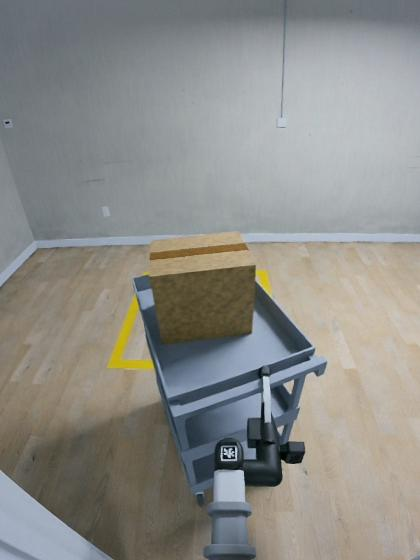

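move(
  blocking=false,
  r1={"base":{"translate_m":0.4,"strafe_m":0.0},"pace":"slow"},
)

wait(
  seconds=7,
  cameras=["r1_head_camera"],
)

Scene clock: 1158.23 s.
move: r1 moving
r1.base_odometry: x=-1.960 y=+0.575 heading=+0.796
r1.turned_by_wheels: -0.001
r1.turned_by_imu: -0.001
r1.base_tilt: forward=-1.6 right=+1.3
r1.lidar_m: 0.50 0.58 0.39 0.48 2.34 3.26 - 0.81 0.59 0.54 0.61 0.64
r1.base_status: translate_m moving; strafe_m moving
r1.joint_positions: lift_m=+0.680 arm_m=+0.200 wrist_yaw_rad=-0.008 wrist_pitch_rad=+0.005 wrist_roll_rad=+1.569 gripper_m=-0.020
r1.joint_status: not commanded
r1.measured_speeds: translate_m=+0.048 strafe_m=+0.001 rotate_rad=+0.000 lift_m=+0.000 arm_m=+0.000 wrist_yaw_rad=+0.000 wrist_pitch_rad=+0.000 wrist_roll_rad=+0.000
r1.motor_effort: lift_m=+14(14) arm_m=+4(4) wheel_0=+0(3) wheel_1=+0(4) wheel_2=-12(14)
r1.servo_current: wrist_yaw_rad=52(85) wrist_pitch_rad=52(52) wrist_roll_rad=46(59) gripper_m=52(52)
r1.hand_pose: x=+0.6585 y=-0.0898 z=+0.8573 quat_wxyz=(+0.708, +0.706, -0.001, -0.004) (m; r1's base frame)
r1.wrist_depth_mm: - - - - - 1708 1205 / - - - - 307 312 315 / - - - 208 286 1661 1205 / - - - 199 258 1708 - / - - - 236 241 1983 - / - 424 202 184 229 - - / - 413 407 156 211 - -
r2: as last shown
r2.turned_by_imu: +0.000
r2.base_tilt: forward=-0.7 right=+0.1
r2.lidar_m: 1.33 0.45 0.46 3.21 3.34 4.51 - 2.27 1.63 1.51 1.61 1.43
r2.motor_effort: lift_m=+21(21) arm_m=+12(12) wheel_0=+16(17) wheel_1=+5(5) wheel_2=-3(3)
r2.servo_current: wrist_yaw_rad=91(91) wrist_pitch_rad=46(46) wrist_roll_rad=46(59) gripper_m=111(117)
r2.wrist_depth_mm: - - 248 236 231 223 218 / - - 251 236 231 224 219 / - - 252 238 233 226 220 / - - 253 174 236 228 221 / - - 254 173 236 228 223 / - - 182 167 233 229 223 / - - 257 - 238 228 224
pictures: none

Scene clock: 1163.00 s.
earlier move: r1 done
r1.base_odometry: x=-1.690 y=+0.852 heading=+0.797
r1.turned_by_wheels: +0.001
r1.turned_by_imu: +0.001
r1.base_tilt: forward=-1.6 right=+1.3
r1.lidar_m: 0.51 0.53 2.33 0.44 0.38 3.26 - 0.83 0.63 0.62 2.59 0.68
r1.base_status: done
r1.joint_positions: lift_m=+0.680 arm_m=+0.200 wrist_yaw_rad=-0.003 wrist_pitch_rad=+0.005 wrist_roll_rad=+1.569 gripper_m=-0.020
r1.joint_status: not commanded
r1.measured_speeds: all 0
r1.motor_effort: lift_m=+14(14) arm_m=+4(4) wheel_0=+4(9) wheel_1=+4(9) wheel_2=-2(14)
r1.servo_current: wrist_yaw_rad=52(85) wrist_pitch_rad=46(52) wrist_roll_rad=52(65) gripper_m=52(52)
r1.hand_pose: x=+0.6590 y=-0.0882 z=+0.8573 quat_wxyz=(+0.708, +0.706, +0.001, -0.003) (m; r1's base frame)
r1.wrist_depth_mm: - - - 237 - 1661 1205 / - - - 220 304 309 309 / - - - 206 282 1863 1281 / - - - 253 257 1863 - / - - - 237 240 842 - / - 424 208 183 230 - - / - 415 413 163 177 - -
r2.base_odometry: x=-3.308 y=+0.067 heading=-2.906
r2.turned_by_wheels: +0.000
r2.turned_by_imu: +0.001
r2.base_tilt: forward=-0.7 right=+0.0
r2.lidar_m: 1.35 0.45 0.47 3.22 3.34 4.51 - 2.26 1.61 1.54 1.59 1.43
r2.base_status: not commanded
r2.joint_positions: lift_m=+0.850 arm_m=+0.205 wrist_yaw_rad=+1.696 wrist_pitch_rad=+0.001 wrist_roll_rad=+0.000 gripper_m=-0.029
r2.joint_status: not commanded
r2.measured_speeds: all 0
r2.on_its_own: wrist_yaw_rad is at rest, and its servo_current (111 mA) is outside its rest range (0 to 104 mA)
r2.motor_effort: lift_m=+21(21) arm_m=+13(13) wheel_0=+16(17) wheel_1=+5(5) wheel_2=-3(3)
r2.servo_current: wrist_yaw_rad=111(111) wrist_pitch_rad=39(46) wrist_roll_rad=46(59) gripper_m=111(117)
r2.hand_pose: x=+0.4260 y=+0.2971 z=+1.0276 quat_wxyz=(+0.661, +0.000, +0.000, +0.750) (m; r2's base frame)
r2.wrist_depth_mm: - - 248 235 231 224 217 / - - 250 236 233 224 219 / - - 252 238 234 225 220 / - - 253 174 235 227 222 / - - 255 173 236 228 224 / - - 182 167 235 229 224 / - - 258 - 237 228 225
wait: 4.77 of 7 s (r1 has come to rest)
pictures: r1_head_camera
Images, in order (width x height): r1_head_camera 420x560.

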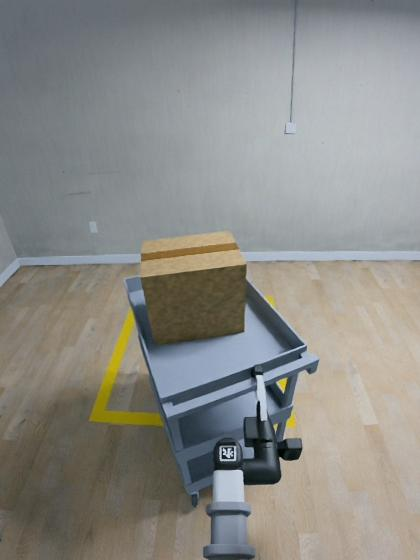

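move(
  blocking=false,
  r1={"base":{"translate_m":0.4,"strafe_m":0.0},"pace":"slow"},
)

wait(
  seconds=7,
  cameras=["r1_head_camera"],
)

Scene clock: 1168.83 s.
move: r1 moving
r1.base_odometry: x=-1.681 y=+0.861 heading=+0.798
r1.turned_by_wheels: +0.001
r1.turned_by_imu: +0.000
r1.base_tilt: forward=-1.6 right=+1.3
r1.lidar_m: 0.50 0.51 2.32 0.56 0.40 3.33 - 0.82 0.61 0.61 2.59 0.69
r1.base_status: translate_m moving; strafe_m moving
r1.joint_positions: lift_m=+0.680 arm_m=+0.200 wrist_yaw_rad=-0.003 wrist_pitch_rad=+0.005 wrist_roll_rad=+1.569 gripper_m=-0.020
r1.joint_status: not commanded
r1.measured_speeds: translate_m=+0.049 strafe_m=+0.000 rotate_rad=+0.002 lift_m=+0.000 arm_m=+0.000 wrist_yaw_rad=+0.000 wrist_pitch_rad=+0.000 wrist_roll_rad=+0.000
r1.motor_effort: lift_m=+14(14) arm_m=+4(4) wheel_0=+6(9) wheel_1=+5(7) wheel_2=-7(8)
r1.servo_current: wrist_yaw_rad=52(59) wrist_pitch_rad=46(52) wrist_roll_rad=39(65) gripper_m=46(52)
r1.hand_pose: x=+0.6590 y=-0.0882 z=+0.8573 quat_wxyz=(+0.708, +0.706, +0.001, -0.003) (m; r1's base frame)
r1.wrist_depth_mm: - - - 247 - 1661 1182 / - - - 224 303 307 312 / - - - 208 283 1708 452 / - - - 199 260 1863 - / - - - 238 245 1863 - / - 424 424 183 229 - - / - 415 407 157 177 - -
r2.base_odometry: x=-3.308 y=+0.067 heading=-2.906
r2.turned_by_wheels: +0.000
r2.turned_by_imu: +0.000
r2.base_tilt: forward=-0.7 right=+0.1
r2.lidar_m: 1.32 0.46 0.47 3.19 3.34 4.50 - 2.26 1.61 1.52 1.58 1.39
r2.base_status: not commanded
r2.joint_positions: lift_m=+0.850 arm_m=+0.205 wrist_yaw_rad=+1.696 wrist_pitch_rad=+0.001 wrist_roll_rad=+0.000 gripper_m=-0.029
r2.joint_status: not commanded
r2.measured_speeds: all 0
r2.motor_effort: lift_m=+21(21) arm_m=+12(13) wheel_0=+16(16) wheel_1=+4(5) wheel_2=-3(3)
r2.servo_current: wrist_yaw_rad=85(98) wrist_pitch_rad=33(46) wrist_roll_rad=39(52) gripper_m=111(117)
r2.hand_pose: x=+0.4260 y=+0.2971 z=+1.0276 quat_wxyz=(+0.661, +0.000, +0.000, +0.750) (m; r2's base frame)
r2.wrist_depth_mm: - - 248 236 231 223 217 / - - 250 237 233 224 219 / - - 251 238 235 225 220 / - - 253 174 235 227 222 / - - 255 173 237 228 222 / - - 182 167 234 229 223 / - - 258 - 237 229 224
pictures: none

Scene clock: 1173.60 s.
earlier move: r1 done
r1.base_odometry: x=-1.411 y=+1.138 heading=+0.797
r1.turned_by_wheels: -0.001
r1.turned_by_imu: -0.001
r1.base_tilt: forward=-1.6 right=+1.3
r1.lidar_m: 0.47 0.54 2.29 1.94 0.74 0.64 - 0.84 0.83 2.23 2.59 0.65
r1.base_status: done
r1.joint_positions: lift_m=+0.680 arm_m=+0.200 wrist_yaw_rad=-0.003 wrist_pitch_rad=+0.005 wrist_roll_rad=+1.569 gripper_m=-0.020
r1.joint_status: not commanded
r1.measured_speeds: all 0
r1.motor_effort: lift_m=+14(14) arm_m=+4(4) wheel_0=+2(10) wheel_1=+2(7) wheel_2=-5(9)
r1.servo_current: wrist_yaw_rad=39(72) wrist_pitch_rad=39(59) wrist_roll_rad=26(72) gripper_m=46(59)
r1.hand_pose: x=+0.6590 y=-0.0882 z=+0.8573 quat_wxyz=(+0.708, +0.706, +0.001, -0.003) (m; r1's base frame)
r1.wrist_depth_mm: - - - 262 - 1708 1205 / - - - 245 319 1430 1160 / - - - 218 304 1464 332 / - - - 204 264 1576 - / - - - 240 247 - - / - 421 188 185 230 - - / - 407 402 154 208 - -
r2.base_odometry: x=-3.308 y=+0.067 heading=-2.906
r2.turned_by_wheels: +0.000
r2.turned_by_imu: +0.001
r2.base_tilt: forward=-0.7 right=+0.0
r2.lidar_m: 1.33 0.44 0.46 3.19 3.36 4.47 - 2.26 1.61 1.53 1.59 1.39
r2.base_status: not commanded
r2.joint_positions: lift_m=+0.850 arm_m=+0.205 wrist_yaw_rad=+1.696 wrist_pitch_rad=+0.001 wrist_roll_rad=+0.000 gripper_m=-0.029
r2.joint_status: not commanded
r2.measured_speeds: all 0
r2.motor_effort: lift_m=+21(21) arm_m=+12(13) wheel_0=+16(17) wheel_1=+4(5) wheel_2=-3(3)
r2.servo_current: wrist_yaw_rad=104(111) wrist_pitch_rad=39(46) wrist_roll_rad=52(65) gripper_m=111(124)
r2.hand_pose: x=+0.4260 y=+0.2971 z=+1.0276 quat_wxyz=(+0.661, +0.000, +0.000, +0.750) (m; r2's base frame)
r2.wrist_depth_mm: - - 248 236 231 224 217 / - - 251 236 232 225 219 / - - 251 239 235 227 220 / - - 252 173 236 227 222 / - - 254 173 236 228 222 / - - 182 167 235 229 223 / - - 258 - 236 228 224
wait: 4.77 of 7 s (r1 has come to rest)
pictures: r1_head_camera
Images, in order (width x height): r1_head_camera 420x560.

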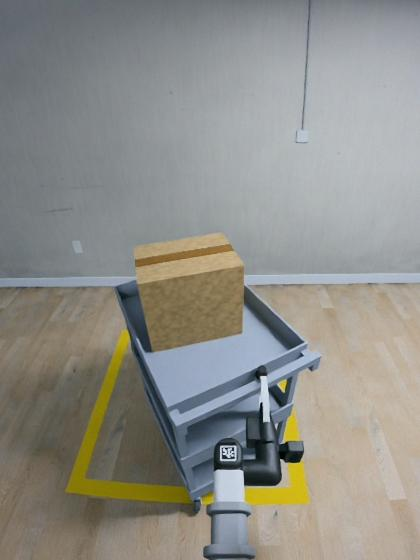

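move(
  r1={"base":{"translate_m":0.28},"pace":"slow"},
  blocking=false,
)

wait(
  seconds=5,
  cameras=["r1_head_camera"],
)

Scene clock: 1196.47 s.
move: r1 moving
r1.base_odometry: x=-1.402 y=+1.147 heading=+0.797
r1.turned_by_wheels: +0.000
r1.turned_by_imu: -0.001
r1.base_tilt: forward=-1.6 right=+1.2
r1.lidar_m: 0.49 0.54 2.28 1.98 0.76 0.65 - 0.85 0.83 2.29 2.61 0.69
r1.base_status: translate_m moving
r1.joint_positions: lift_m=+0.680 arm_m=+0.200 wrist_yaw_rad=-0.003 wrist_pitch_rad=+0.005 wrist_roll_rad=+1.569 gripper_m=-0.020
r1.joint_status: not commanded
r1.measured_speeds: translate_m=+0.048 strafe_m=+0.000 rotate_rad=-0.001 lift_m=+0.000 arm_m=+0.000 wrist_yaw_rad=+0.000 wrist_pitch_rad=+0.000 wrist_roll_rad=+0.000
r1.motor_effort: lift_m=+13(14) arm_m=+4(4) wheel_0=+5(6) wheel_1=+6(6) wheel_2=-8(10)
r1.servo_current: wrist_yaw_rad=46(65) wrist_pitch_rad=46(52) wrist_roll_rad=39(52) gripper_m=52(52)
r1.hand_pose: x=+0.6590 y=-0.0882 z=+0.8573 quat_wxyz=(+0.708, +0.706, +0.001, -0.003) (m; r1's base frame)
r1.wrist_depth_mm: - - - 263 - 1708 1182 / - - - 246 - 1397 1138 / - - - 218 306 1430 404 / - - - 202 265 1618 - / - - - 241 248 - - / - 421 187 184 229 - - / - 407 399 153 208 - -
r2: as last shown
r2.turned_by_imu: +0.000
r2.base_tilt: forward=-0.7 right=+0.1
r2.lidar_m: 1.34 0.44 0.47 3.21 3.33 4.47 - 2.24 1.61 1.53 1.58 1.43
r2.servo_current: wrist_yaw_rad=85(91) wrist_pitch_rad=39(46) wrist_roll_rad=39(52) gripper_m=117(117)
r2.wrist_depth_mm: - - 248 236 231 223 218 / - - 251 236 232 224 219 / - - 250 237 234 226 220 / - - 253 174 235 227 222 / - - 254 173 236 229 224 / - - 182 167 234 229 224 / - - 257 - 237 228 224
pictures: none

Scene clock: 1200.03 s.
earlier move: r1 done
r1.base_odometry: x=-1.215 y=+1.338 heading=+0.797
r1.turned_by_wheels: +0.000
r1.turned_by_imu: -0.001
r1.base_tilt: forward=-1.6 right=+1.3
r1.lidar_m: 0.44 0.52 2.30 2.20 1.14 0.87 - 1.00 1.18 2.52 2.61 0.70
r1.base_status: done
r1.joint_positions: lift_m=+0.680 arm_m=+0.200 wrist_yaw_rad=-0.003 wrist_pitch_rad=+0.005 wrist_roll_rad=+1.569 gripper_m=-0.020
r1.joint_status: not commanded
r1.measured_speeds: all 0
r1.motor_effort: lift_m=+14(14) arm_m=+4(4) wheel_0=+1(6) wheel_1=+3(7) wheel_2=-4(11)
r1.servo_current: wrist_yaw_rad=52(72) wrist_pitch_rad=46(52) wrist_roll_rad=39(72) gripper_m=46(52)
r1.hand_pose: x=+0.6590 y=-0.0882 z=+0.8573 quat_wxyz=(+0.708, +0.706, +0.001, -0.003) (m; r1's base frame)
r1.wrist_depth_mm: - - - - - 1537 1182 / - - - 255 - 1430 1205 / - - - 222 324 338 342 / - - - 206 274 1537 1229 / - - - 241 250 - - / - 421 186 184 229 - - / - 407 397 152 206 - -
r2.base_odometry: x=-3.308 y=+0.067 heading=-2.906
r2.turned_by_wheels: +0.000
r2.turned_by_imu: +0.001
r2.base_tilt: forward=-0.7 right=+0.1
r2.lidar_m: 1.33 0.45 0.46 3.19 3.33 4.51 - 2.21 1.61 1.52 1.58 1.39
r2.base_status: not commanded
r2.joint_positions: lift_m=+0.850 arm_m=+0.205 wrist_yaw_rad=+1.696 wrist_pitch_rad=+0.001 wrist_roll_rad=+0.000 gripper_m=-0.029
r2.joint_status: not commanded
r2.measured_speeds: all 0
r2.motor_effort: lift_m=+21(21) arm_m=+12(13) wheel_0=+16(17) wheel_1=+4(5) wheel_2=-3(3)
r2.servo_current: wrist_yaw_rad=98(104) wrist_pitch_rad=39(52) wrist_roll_rad=46(59) gripper_m=111(117)
r2.hand_pose: x=+0.4260 y=+0.2971 z=+1.0276 quat_wxyz=(+0.661, +0.000, +0.000, +0.750) (m; r2's base frame)
r2.wrist_depth_mm: - - 249 236 230 223 218 / - - 250 236 233 225 219 / - - 252 237 234 226 220 / - - 253 173 235 227 222 / - - 254 173 237 228 223 / - - 182 167 236 229 223 / - - 258 - 237 228 224
wait: 3.57 of 5 s (r1 has come to rest)
pictures: r1_head_camera
Images, in order (width x height): r1_head_camera 420x560.

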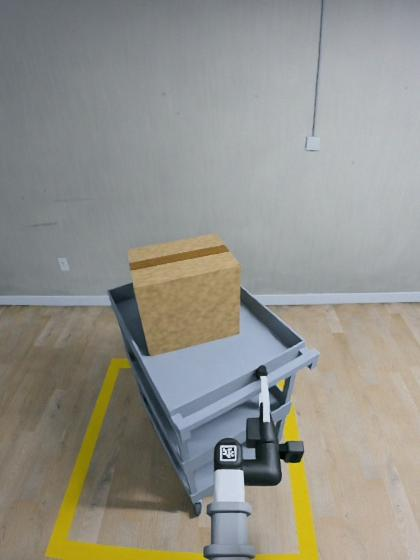

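move(
  r1={"base":{"translate_m":0.05,"strafe_m":0.14},"pace":"slow"},
  blocking=false,
)

wait(
  seconds=5,
  cameras=["r1_head_camera"],
)

Scene clock: 1208.00 s.
move: r1 moving
r1.base_odometry: x=-1.220 y=+1.349 heading=+0.796
r1.turned_by_wheels: -0.001
r1.turned_by_imu: -0.002
r1.base_tilt: forward=-1.6 right=+1.3
r1.lidar_m: 0.48 0.56 2.28 2.21 1.11 0.87 - 1.01 1.17 2.52 2.63 0.65
r1.base_status: translate_m moving; strafe_m moving
r1.joint_positions: lift_m=+0.680 arm_m=+0.200 wrist_yaw_rad=-0.006 wrist_pitch_rad=+0.005 wrist_roll_rad=+1.569 gripper_m=-0.020
r1.joint_status: not commanded
r1.measured_speeds: translate_m=+0.016 strafe_m=+0.046 rotate_rad=-0.002 lift_m=+0.000 arm_m=+0.000 wrist_yaw_rad=-0.020 wrist_pitch_rad=+0.000 wrist_roll_rad=+0.000
r1.motor_effort: lift_m=+14(14) arm_m=+4(4) wheel_0=-12(12) wheel_1=+3(7) wheel_2=-10(10)
r1.servo_current: wrist_yaw_rad=65(65) wrist_pitch_rad=52(52) wrist_roll_rad=52(65) gripper_m=46(52)
r1.hand_pose: x=+0.6588 y=-0.0890 z=+0.8573 quat_wxyz=(+0.708, +0.706, +0.000, -0.004) (m; r1's base frame)
r1.wrist_depth_mm: - - - - - 1537 1229 / - - - 256 - 1430 1205 / - - - 223 327 330 343 / - - - 206 274 1537 1229 / - - - 240 249 - - / - 424 186 186 229 - - / - 402 399 141 204 - -
r2: as last shown
r2.turned_by_imu: +0.000
r2.base_tilt: forward=-0.7 right=+0.0
r2.lidar_m: 1.33 0.46 0.47 3.22 3.34 4.48 - 2.23 1.60 1.52 1.59 1.39
r2.motor_effort: lift_m=+21(21) arm_m=+13(13) wheel_0=+16(16) wheel_1=+4(4) wheel_2=-3(3)
r2.servo_current: wrist_yaw_rad=91(98) wrist_pitch_rad=39(46) wrist_roll_rad=33(52) gripper_m=111(117)
r2.wrist_depth_mm: - - 249 236 231 224 218 / - - 251 236 233 224 219 / - - 251 237 234 225 220 / - - 253 174 235 228 221 / - - 254 172 237 227 223 / - - 182 167 235 229 224 / - - 258 - 237 228 225
pictures: none

Scene clock: 1210.27 s.
earlier move: r1 done
r1.base_odometry: x=-1.280 y=+1.472 heading=+0.796
r1.turned_by_wheels: +0.000
r1.turned_by_imu: +0.000
r1.base_tilt: forward=-1.6 right=+1.3
r1.lidar_m: 0.52 0.59 2.12 2.07 1.21 0.87 0.98 1.13 1.25 2.63 2.71 0.62
r1.base_status: done
r1.joint_positions: lift_m=+0.680 arm_m=+0.200 wrist_yaw_rad=-0.007 wrist_pitch_rad=+0.005 wrist_roll_rad=+1.569 gripper_m=-0.020
r1.joint_status: not commanded
r1.measured_speeds: all 0
r1.motor_effort: lift_m=+13(14) arm_m=-4(4) wheel_0=-9(18) wheel_1=+0(7) wheel_2=-5(14)
r1.servo_current: wrist_yaw_rad=59(85) wrist_pitch_rad=39(52) wrist_roll_rad=52(72) gripper_m=46(52)
r1.hand_pose: x=+0.6586 y=-0.0896 z=+0.8573 quat_wxyz=(+0.708, +0.706, -0.001, -0.004) (m; r1's base frame)
r1.wrist_depth_mm: - - - 234 - 1499 1205 / - - - 216 297 306 307 / - - - 203 272 1537 1229 / - - - 250 256 - - / - 433 436 237 240 - - / - 430 203 184 229 - - / - 415 415 157 213 - -
r2.base_odometry: x=-3.308 y=+0.067 heading=-2.906
r2.turned_by_wheels: +0.000
r2.turned_by_imu: +0.000
r2.base_tilt: forward=-0.7 right=+0.0
r2.lidar_m: 1.34 0.45 0.45 3.23 3.32 4.47 - 2.20 1.60 1.53 1.60 1.43
r2.base_status: not commanded
r2.joint_positions: lift_m=+0.850 arm_m=+0.205 wrist_yaw_rad=+1.696 wrist_pitch_rad=+0.001 wrist_roll_rad=+0.000 gripper_m=-0.029
r2.joint_status: not commanded
r2.measured_speeds: all 0
r2.motor_effort: lift_m=+21(21) arm_m=+12(13) wheel_0=+16(17) wheel_1=+4(5) wheel_2=-3(3)
r2.servo_current: wrist_yaw_rad=85(104) wrist_pitch_rad=39(46) wrist_roll_rad=59(59) gripper_m=111(117)
r2.hand_pose: x=+0.4260 y=+0.2971 z=+1.0276 quat_wxyz=(+0.661, +0.000, +0.000, +0.750) (m; r2's base frame)
r2.wrist_depth_mm: - - 248 235 231 223 217 / - - 250 236 231 225 219 / - - 251 238 234 226 220 / - - 252 174 235 228 222 / - - 254 173 236 228 223 / - - 182 167 235 229 224 / - - 257 - 238 227 225
wait: 2.27 of 5 s (r1 has come to rest)
pictures: r1_head_camera
Images, in order (width x height): r1_head_camera 420x560.

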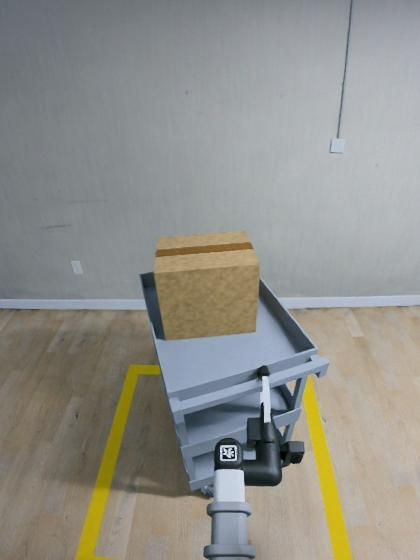

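move(
  r1={"joints":{"gripper_m":0.1}},
  blocking=false,
)

wait(
  seconds=2,
)

move(
  r1={"base":{"translate_m":-0.25},"pace":"slow","contact_limits":{"translate_m":0.2}},
  blocking=false,
)

wait(
  seconds=5,
  cameras=["r1_head_camera","r1_head_right_camera","r1_head_left_camera"],
)

Scene clock: 1220.83 s.
move: r1 moving
r1.base_odometry: x=-1.280 y=+1.472 heading=+0.796
r1.turned_by_wheels: +0.000
r1.turned_by_imu: +0.000
r1.base_tilt: forward=-1.6 right=+1.3
r1.lidar_m: 0.50 0.60 2.12 2.07 1.17 0.88 0.97 1.15 1.23 2.61 2.74 0.65
r1.base_status: not commanded
r1.joint_positions: lift_m=+0.680 arm_m=+0.200 wrist_yaw_rad=-0.007 wrist_pitch_rad=+0.005 wrist_roll_rad=+1.569 gripper_m=+0.005
r1.joint_status: gripper_m moving
r1.measured_speeds: all 0
r1.motor_effort: lift_m=+14(14) arm_m=-2(4) wheel_0=-8(10) wheel_1=+0(0) wheel_2=-5(5)
r1.servo_current: wrist_yaw_rad=52(78) wrist_pitch_rad=46(52) wrist_roll_rad=46(65) gripper_m=78(85)
r1.hand_pose: x=+0.6586 y=-0.0896 z=+0.8573 quat_wxyz=(+0.708, +0.706, -0.001, -0.004) (m; r1's base frame)
r1.wrist_depth_mm: - - - 237 - 1499 1205 / - - - 220 300 309 310 / - - - 206 274 1499 1229 / - - - 253 258 - - / - 436 433 240 245 - - / - 430 204 185 232 - - / - 421 187 156 178 - -
r2: as last shown
r2.base_tilt: forward=-0.7 right=+0.1
r2.lidar_m: 1.34 0.45 0.48 3.19 3.34 4.49 - 2.22 1.61 1.51 1.57 1.40
r2.motor_effort: lift_m=+21(21) arm_m=+12(13) wheel_0=+16(16) wheel_1=+4(5) wheel_2=-3(3)
r2.servo_current: wrist_yaw_rad=98(104) wrist_pitch_rad=39(46) wrist_roll_rad=39(59) gripper_m=111(117)
r2.wrist_depth_mm: - - 249 236 231 223 218 / - - 250 236 233 224 219 / - - 251 238 234 227 220 / - - 253 174 235 227 222 / - - 255 173 236 228 224 / - - 181 167 234 229 223 / - - 259 - 237 228 225
pictures: none

Scene clock: 1222.27 s.
earlier move: r1 done
r1.base_odometry: x=-1.280 y=+1.472 heading=+0.796
r1.turned_by_wheels: +0.000
r1.turned_by_imu: +0.000
r1.base_tilt: forward=-1.6 right=+1.3
r1.lidar_m: 0.53 0.58 2.12 2.06 1.18 0.87 0.97 1.13 1.22 2.64 2.74 0.66
r1.base_status: not commanded
r1.joint_positions: lift_m=+0.680 arm_m=+0.200 wrist_yaw_rad=-0.007 wrist_pitch_rad=+0.005 wrist_roll_rad=+1.569 gripper_m=+0.100
r1.joint_status: all done
r1.measured_speeds: all 0
r1.motor_effort: lift_m=+13(14) arm_m=+4(4) wheel_0=-6(10) wheel_1=+0(0) wheel_2=-5(5)
r1.servo_current: wrist_yaw_rad=65(78) wrist_pitch_rad=52(52) wrist_roll_rad=52(65) gripper_m=33(104)
r1.hand_pose: x=+0.6586 y=-0.0896 z=+0.8573 quat_wxyz=(+0.708, +0.706, -0.001, -0.004) (m; r1's base frame)
r1.wrist_depth_mm: - - - 236 - 1499 1182 / - - - 220 300 309 310 / - - - 206 274 1537 1229 / - - - 200 259 - - / - 439 439 240 246 - - / - 430 207 186 235 - - / - 415 186 157 179 - -
r2.base_odometry: x=-3.308 y=+0.067 heading=-2.906
r2.turned_by_wheels: +0.000
r2.turned_by_imu: +0.000
r2.base_tilt: forward=-0.7 right=+0.0
r2.lidar_m: 1.35 0.43 0.49 3.20 3.32 4.47 - 2.24 1.61 1.52 1.60 1.44
r2.base_status: not commanded
r2.joint_positions: lift_m=+0.850 arm_m=+0.205 wrist_yaw_rad=+1.696 wrist_pitch_rad=+0.001 wrist_roll_rad=+0.000 gripper_m=-0.029
r2.joint_status: not commanded
r2.measured_speeds: all 0
r2.motor_effort: lift_m=+21(21) arm_m=+12(13) wheel_0=+16(17) wheel_1=+4(5) wheel_2=-2(3)
r2.servo_current: wrist_yaw_rad=91(104) wrist_pitch_rad=33(46) wrist_roll_rad=46(59) gripper_m=111(117)
r2.hand_pose: x=+0.4260 y=+0.2971 z=+1.0276 quat_wxyz=(+0.661, +0.000, +0.000, +0.750) (m; r2's base frame)
r2.wrist_depth_mm: - - 248 236 232 224 218 / - - 251 236 233 224 220 / - - 252 238 234 226 220 / - - 253 174 235 227 221 / - - 254 173 236 228 223 / - - 182 167 234 228 224 / - - 259 - 236 227 224
wait: 1.43 of 2 s (r1 has come to rest)
pictures: none

Scene clock: 1222.77 s.
move: r1 moving
r1.base_odometry: x=-1.289 y=+1.463 heading=+0.796
r1.turned_by_wheels: +0.000
r1.turned_by_imu: +0.000
r1.base_tilt: forward=-1.6 right=+1.3
r1.lidar_m: 0.51 0.60 2.16 2.05 1.19 0.87 - 1.15 1.21 2.64 2.73 0.68
r1.base_status: translate_m moving
r1.joint_positions: lift_m=+0.680 arm_m=+0.200 wrist_yaw_rad=-0.003 wrist_pitch_rad=+0.003 wrist_roll_rad=+1.569 gripper_m=+0.100
r1.joint_status: not commanded
r1.measured_speeds: translate_m=-0.044 strafe_m=+0.000 rotate_rad=-0.002 lift_m=+0.000 arm_m=+0.000 wrist_yaw_rad=+0.008 wrist_pitch_rad=+0.000 wrist_roll_rad=+0.000
r1.motor_effort: lift_m=+14(14) arm_m=+4(4) wheel_0=-5(7) wheel_1=-4(6) wheel_2=+6(6)
r1.servo_current: wrist_yaw_rad=46(72) wrist_pitch_rad=39(52) wrist_roll_rad=52(65) gripper_m=46(46)
r1.contact_limits: translate_m 0.2
r1.hand_pose: x=+0.6590 y=-0.0882 z=+0.8577 quat_wxyz=(+0.708, +0.706, +0.000, -0.002) (m; r1's base frame)
r1.wrist_depth_mm: - - - 239 - 1499 1205 / - - - 222 304 312 315 / - - - 210 279 1537 1281 / - - - 203 262 - - / - 449 442 246 252 - - / - 436 436 183 198 - - / - 430 430 143 228 - -
r2: as last shown
r2.lidar_m: 1.33 0.46 0.49 3.20 3.33 4.49 - 2.24 1.60 1.52 1.56 1.41
r2.motor_effort: lift_m=+21(21) arm_m=+12(13) wheel_0=+16(17) wheel_1=+4(5) wheel_2=-3(3)
r2.servo_current: wrist_yaw_rad=98(98) wrist_pitch_rad=39(39) wrist_roll_rad=46(59) gripper_m=117(117)
r2.wrist_depth_mm: - - 249 236 232 224 218 / - - 250 236 232 224 218 / - - 251 238 235 225 221 / - - 253 174 235 228 222 / - - 254 172 236 229 223 / - - 181 167 234 229 224 / - - 257 - 237 229 224
pictures: none

Scene clock: 1226.07 s.
earlier move: r1 done
r1.base_odometry: x=-1.455 y=+1.293 heading=+0.796
r1.turned_by_wheels: +0.000
r1.turned_by_imu: +0.000
r1.base_tilt: forward=-1.6 right=+1.3
r1.lidar_m: 0.77 2.29 2.15 2.08 0.85 0.64 - 1.02 0.99 2.50 2.74 0.90
r1.base_status: done
r1.joint_positions: lift_m=+0.680 arm_m=+0.200 wrist_yaw_rad=-0.003 wrist_pitch_rad=+0.003 wrist_roll_rad=+1.569 gripper_m=+0.100
r1.joint_status: not commanded
r1.measured_speeds: all 0
r1.motor_effort: lift_m=+14(14) arm_m=+4(4) wheel_0=-4(8) wheel_1=-2(6) wheel_2=+2(7)
r1.servo_current: wrist_yaw_rad=65(78) wrist_pitch_rad=52(52) wrist_roll_rad=59(65) gripper_m=39(52)
r1.contact_limits: translate_m 0.2
r1.hand_pose: x=+0.6591 y=-0.0882 z=+0.8577 quat_wxyz=(+0.708, +0.706, +0.000, -0.002) (m; r1's base frame)
r1.wrist_depth_mm: - - - - - 1537 1182 / - - - 480 - 1576 1229 / - - - 512 539 539 535 / - - - 442 - - 500 / - - 683 477 484 - - / - 190 216 399 193 - - / - 144 661 141 - - -
r2.base_odometry: x=-3.308 y=+0.067 heading=-2.906
r2.turned_by_wheels: +0.000
r2.turned_by_imu: +0.000
r2.base_tilt: forward=-0.7 right=+0.0
r2.lidar_m: 1.34 0.45 0.45 3.23 3.34 4.49 - 2.24 1.58 1.53 1.58 1.42
r2.base_status: not commanded
r2.joint_positions: lift_m=+0.850 arm_m=+0.205 wrist_yaw_rad=+1.696 wrist_pitch_rad=+0.001 wrist_roll_rad=+0.000 gripper_m=-0.029
r2.joint_status: not commanded
r2.measured_speeds: all 0
r2.motor_effort: lift_m=+21(21) arm_m=+13(13) wheel_0=+16(17) wheel_1=+4(5) wheel_2=-3(3)
r2.servo_current: wrist_yaw_rad=85(104) wrist_pitch_rad=39(46) wrist_roll_rad=46(65) gripper_m=104(117)
r2.hand_pose: x=+0.4260 y=+0.2971 z=+1.0276 quat_wxyz=(+0.661, +0.000, +0.000, +0.750) (m; r2's base frame)
r2.wrist_depth_mm: - - 249 236 230 224 217 / - - 250 236 232 224 219 / - - 251 237 233 225 220 / - - 253 174 235 229 222 / - - 255 173 236 229 223 / - - 182 167 234 229 224 / - - 258 - 237 228 225
wait: 3.30 of 5 s (r1 has come to rest)
pictures: r1_head_camera, r1_head_left_camera, r1_head_right_camera
Images, in order (width x height): r1_head_camera 420x560, r1_head_left_camera 420x672, r1_head_right_camera 420x672.

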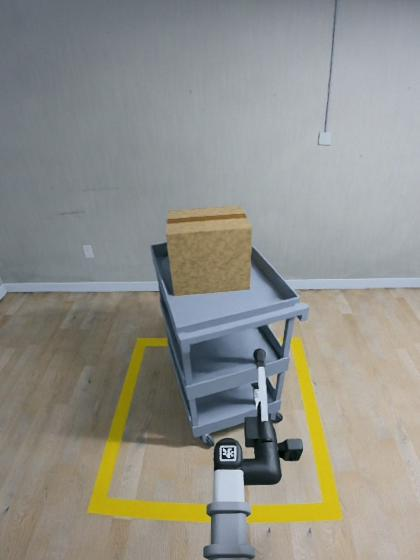

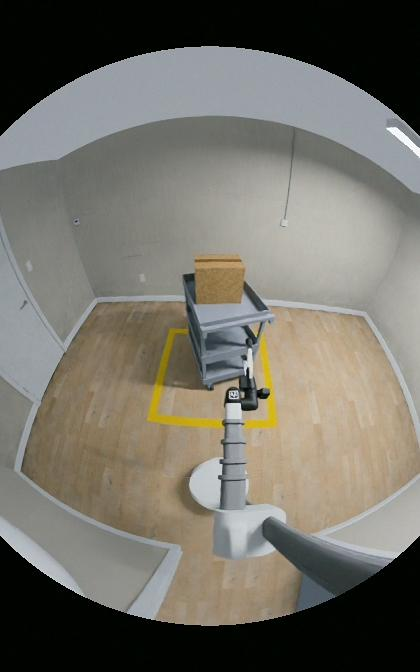

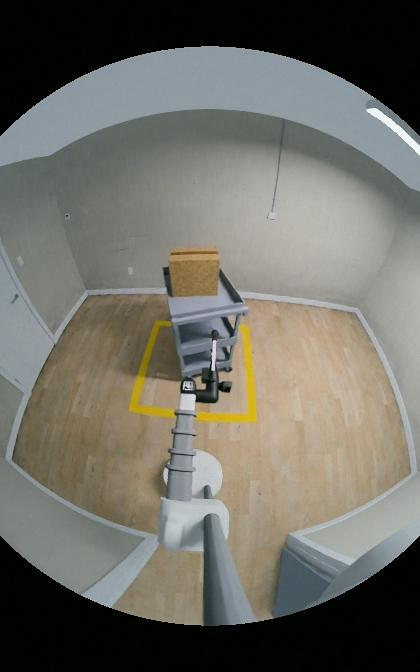

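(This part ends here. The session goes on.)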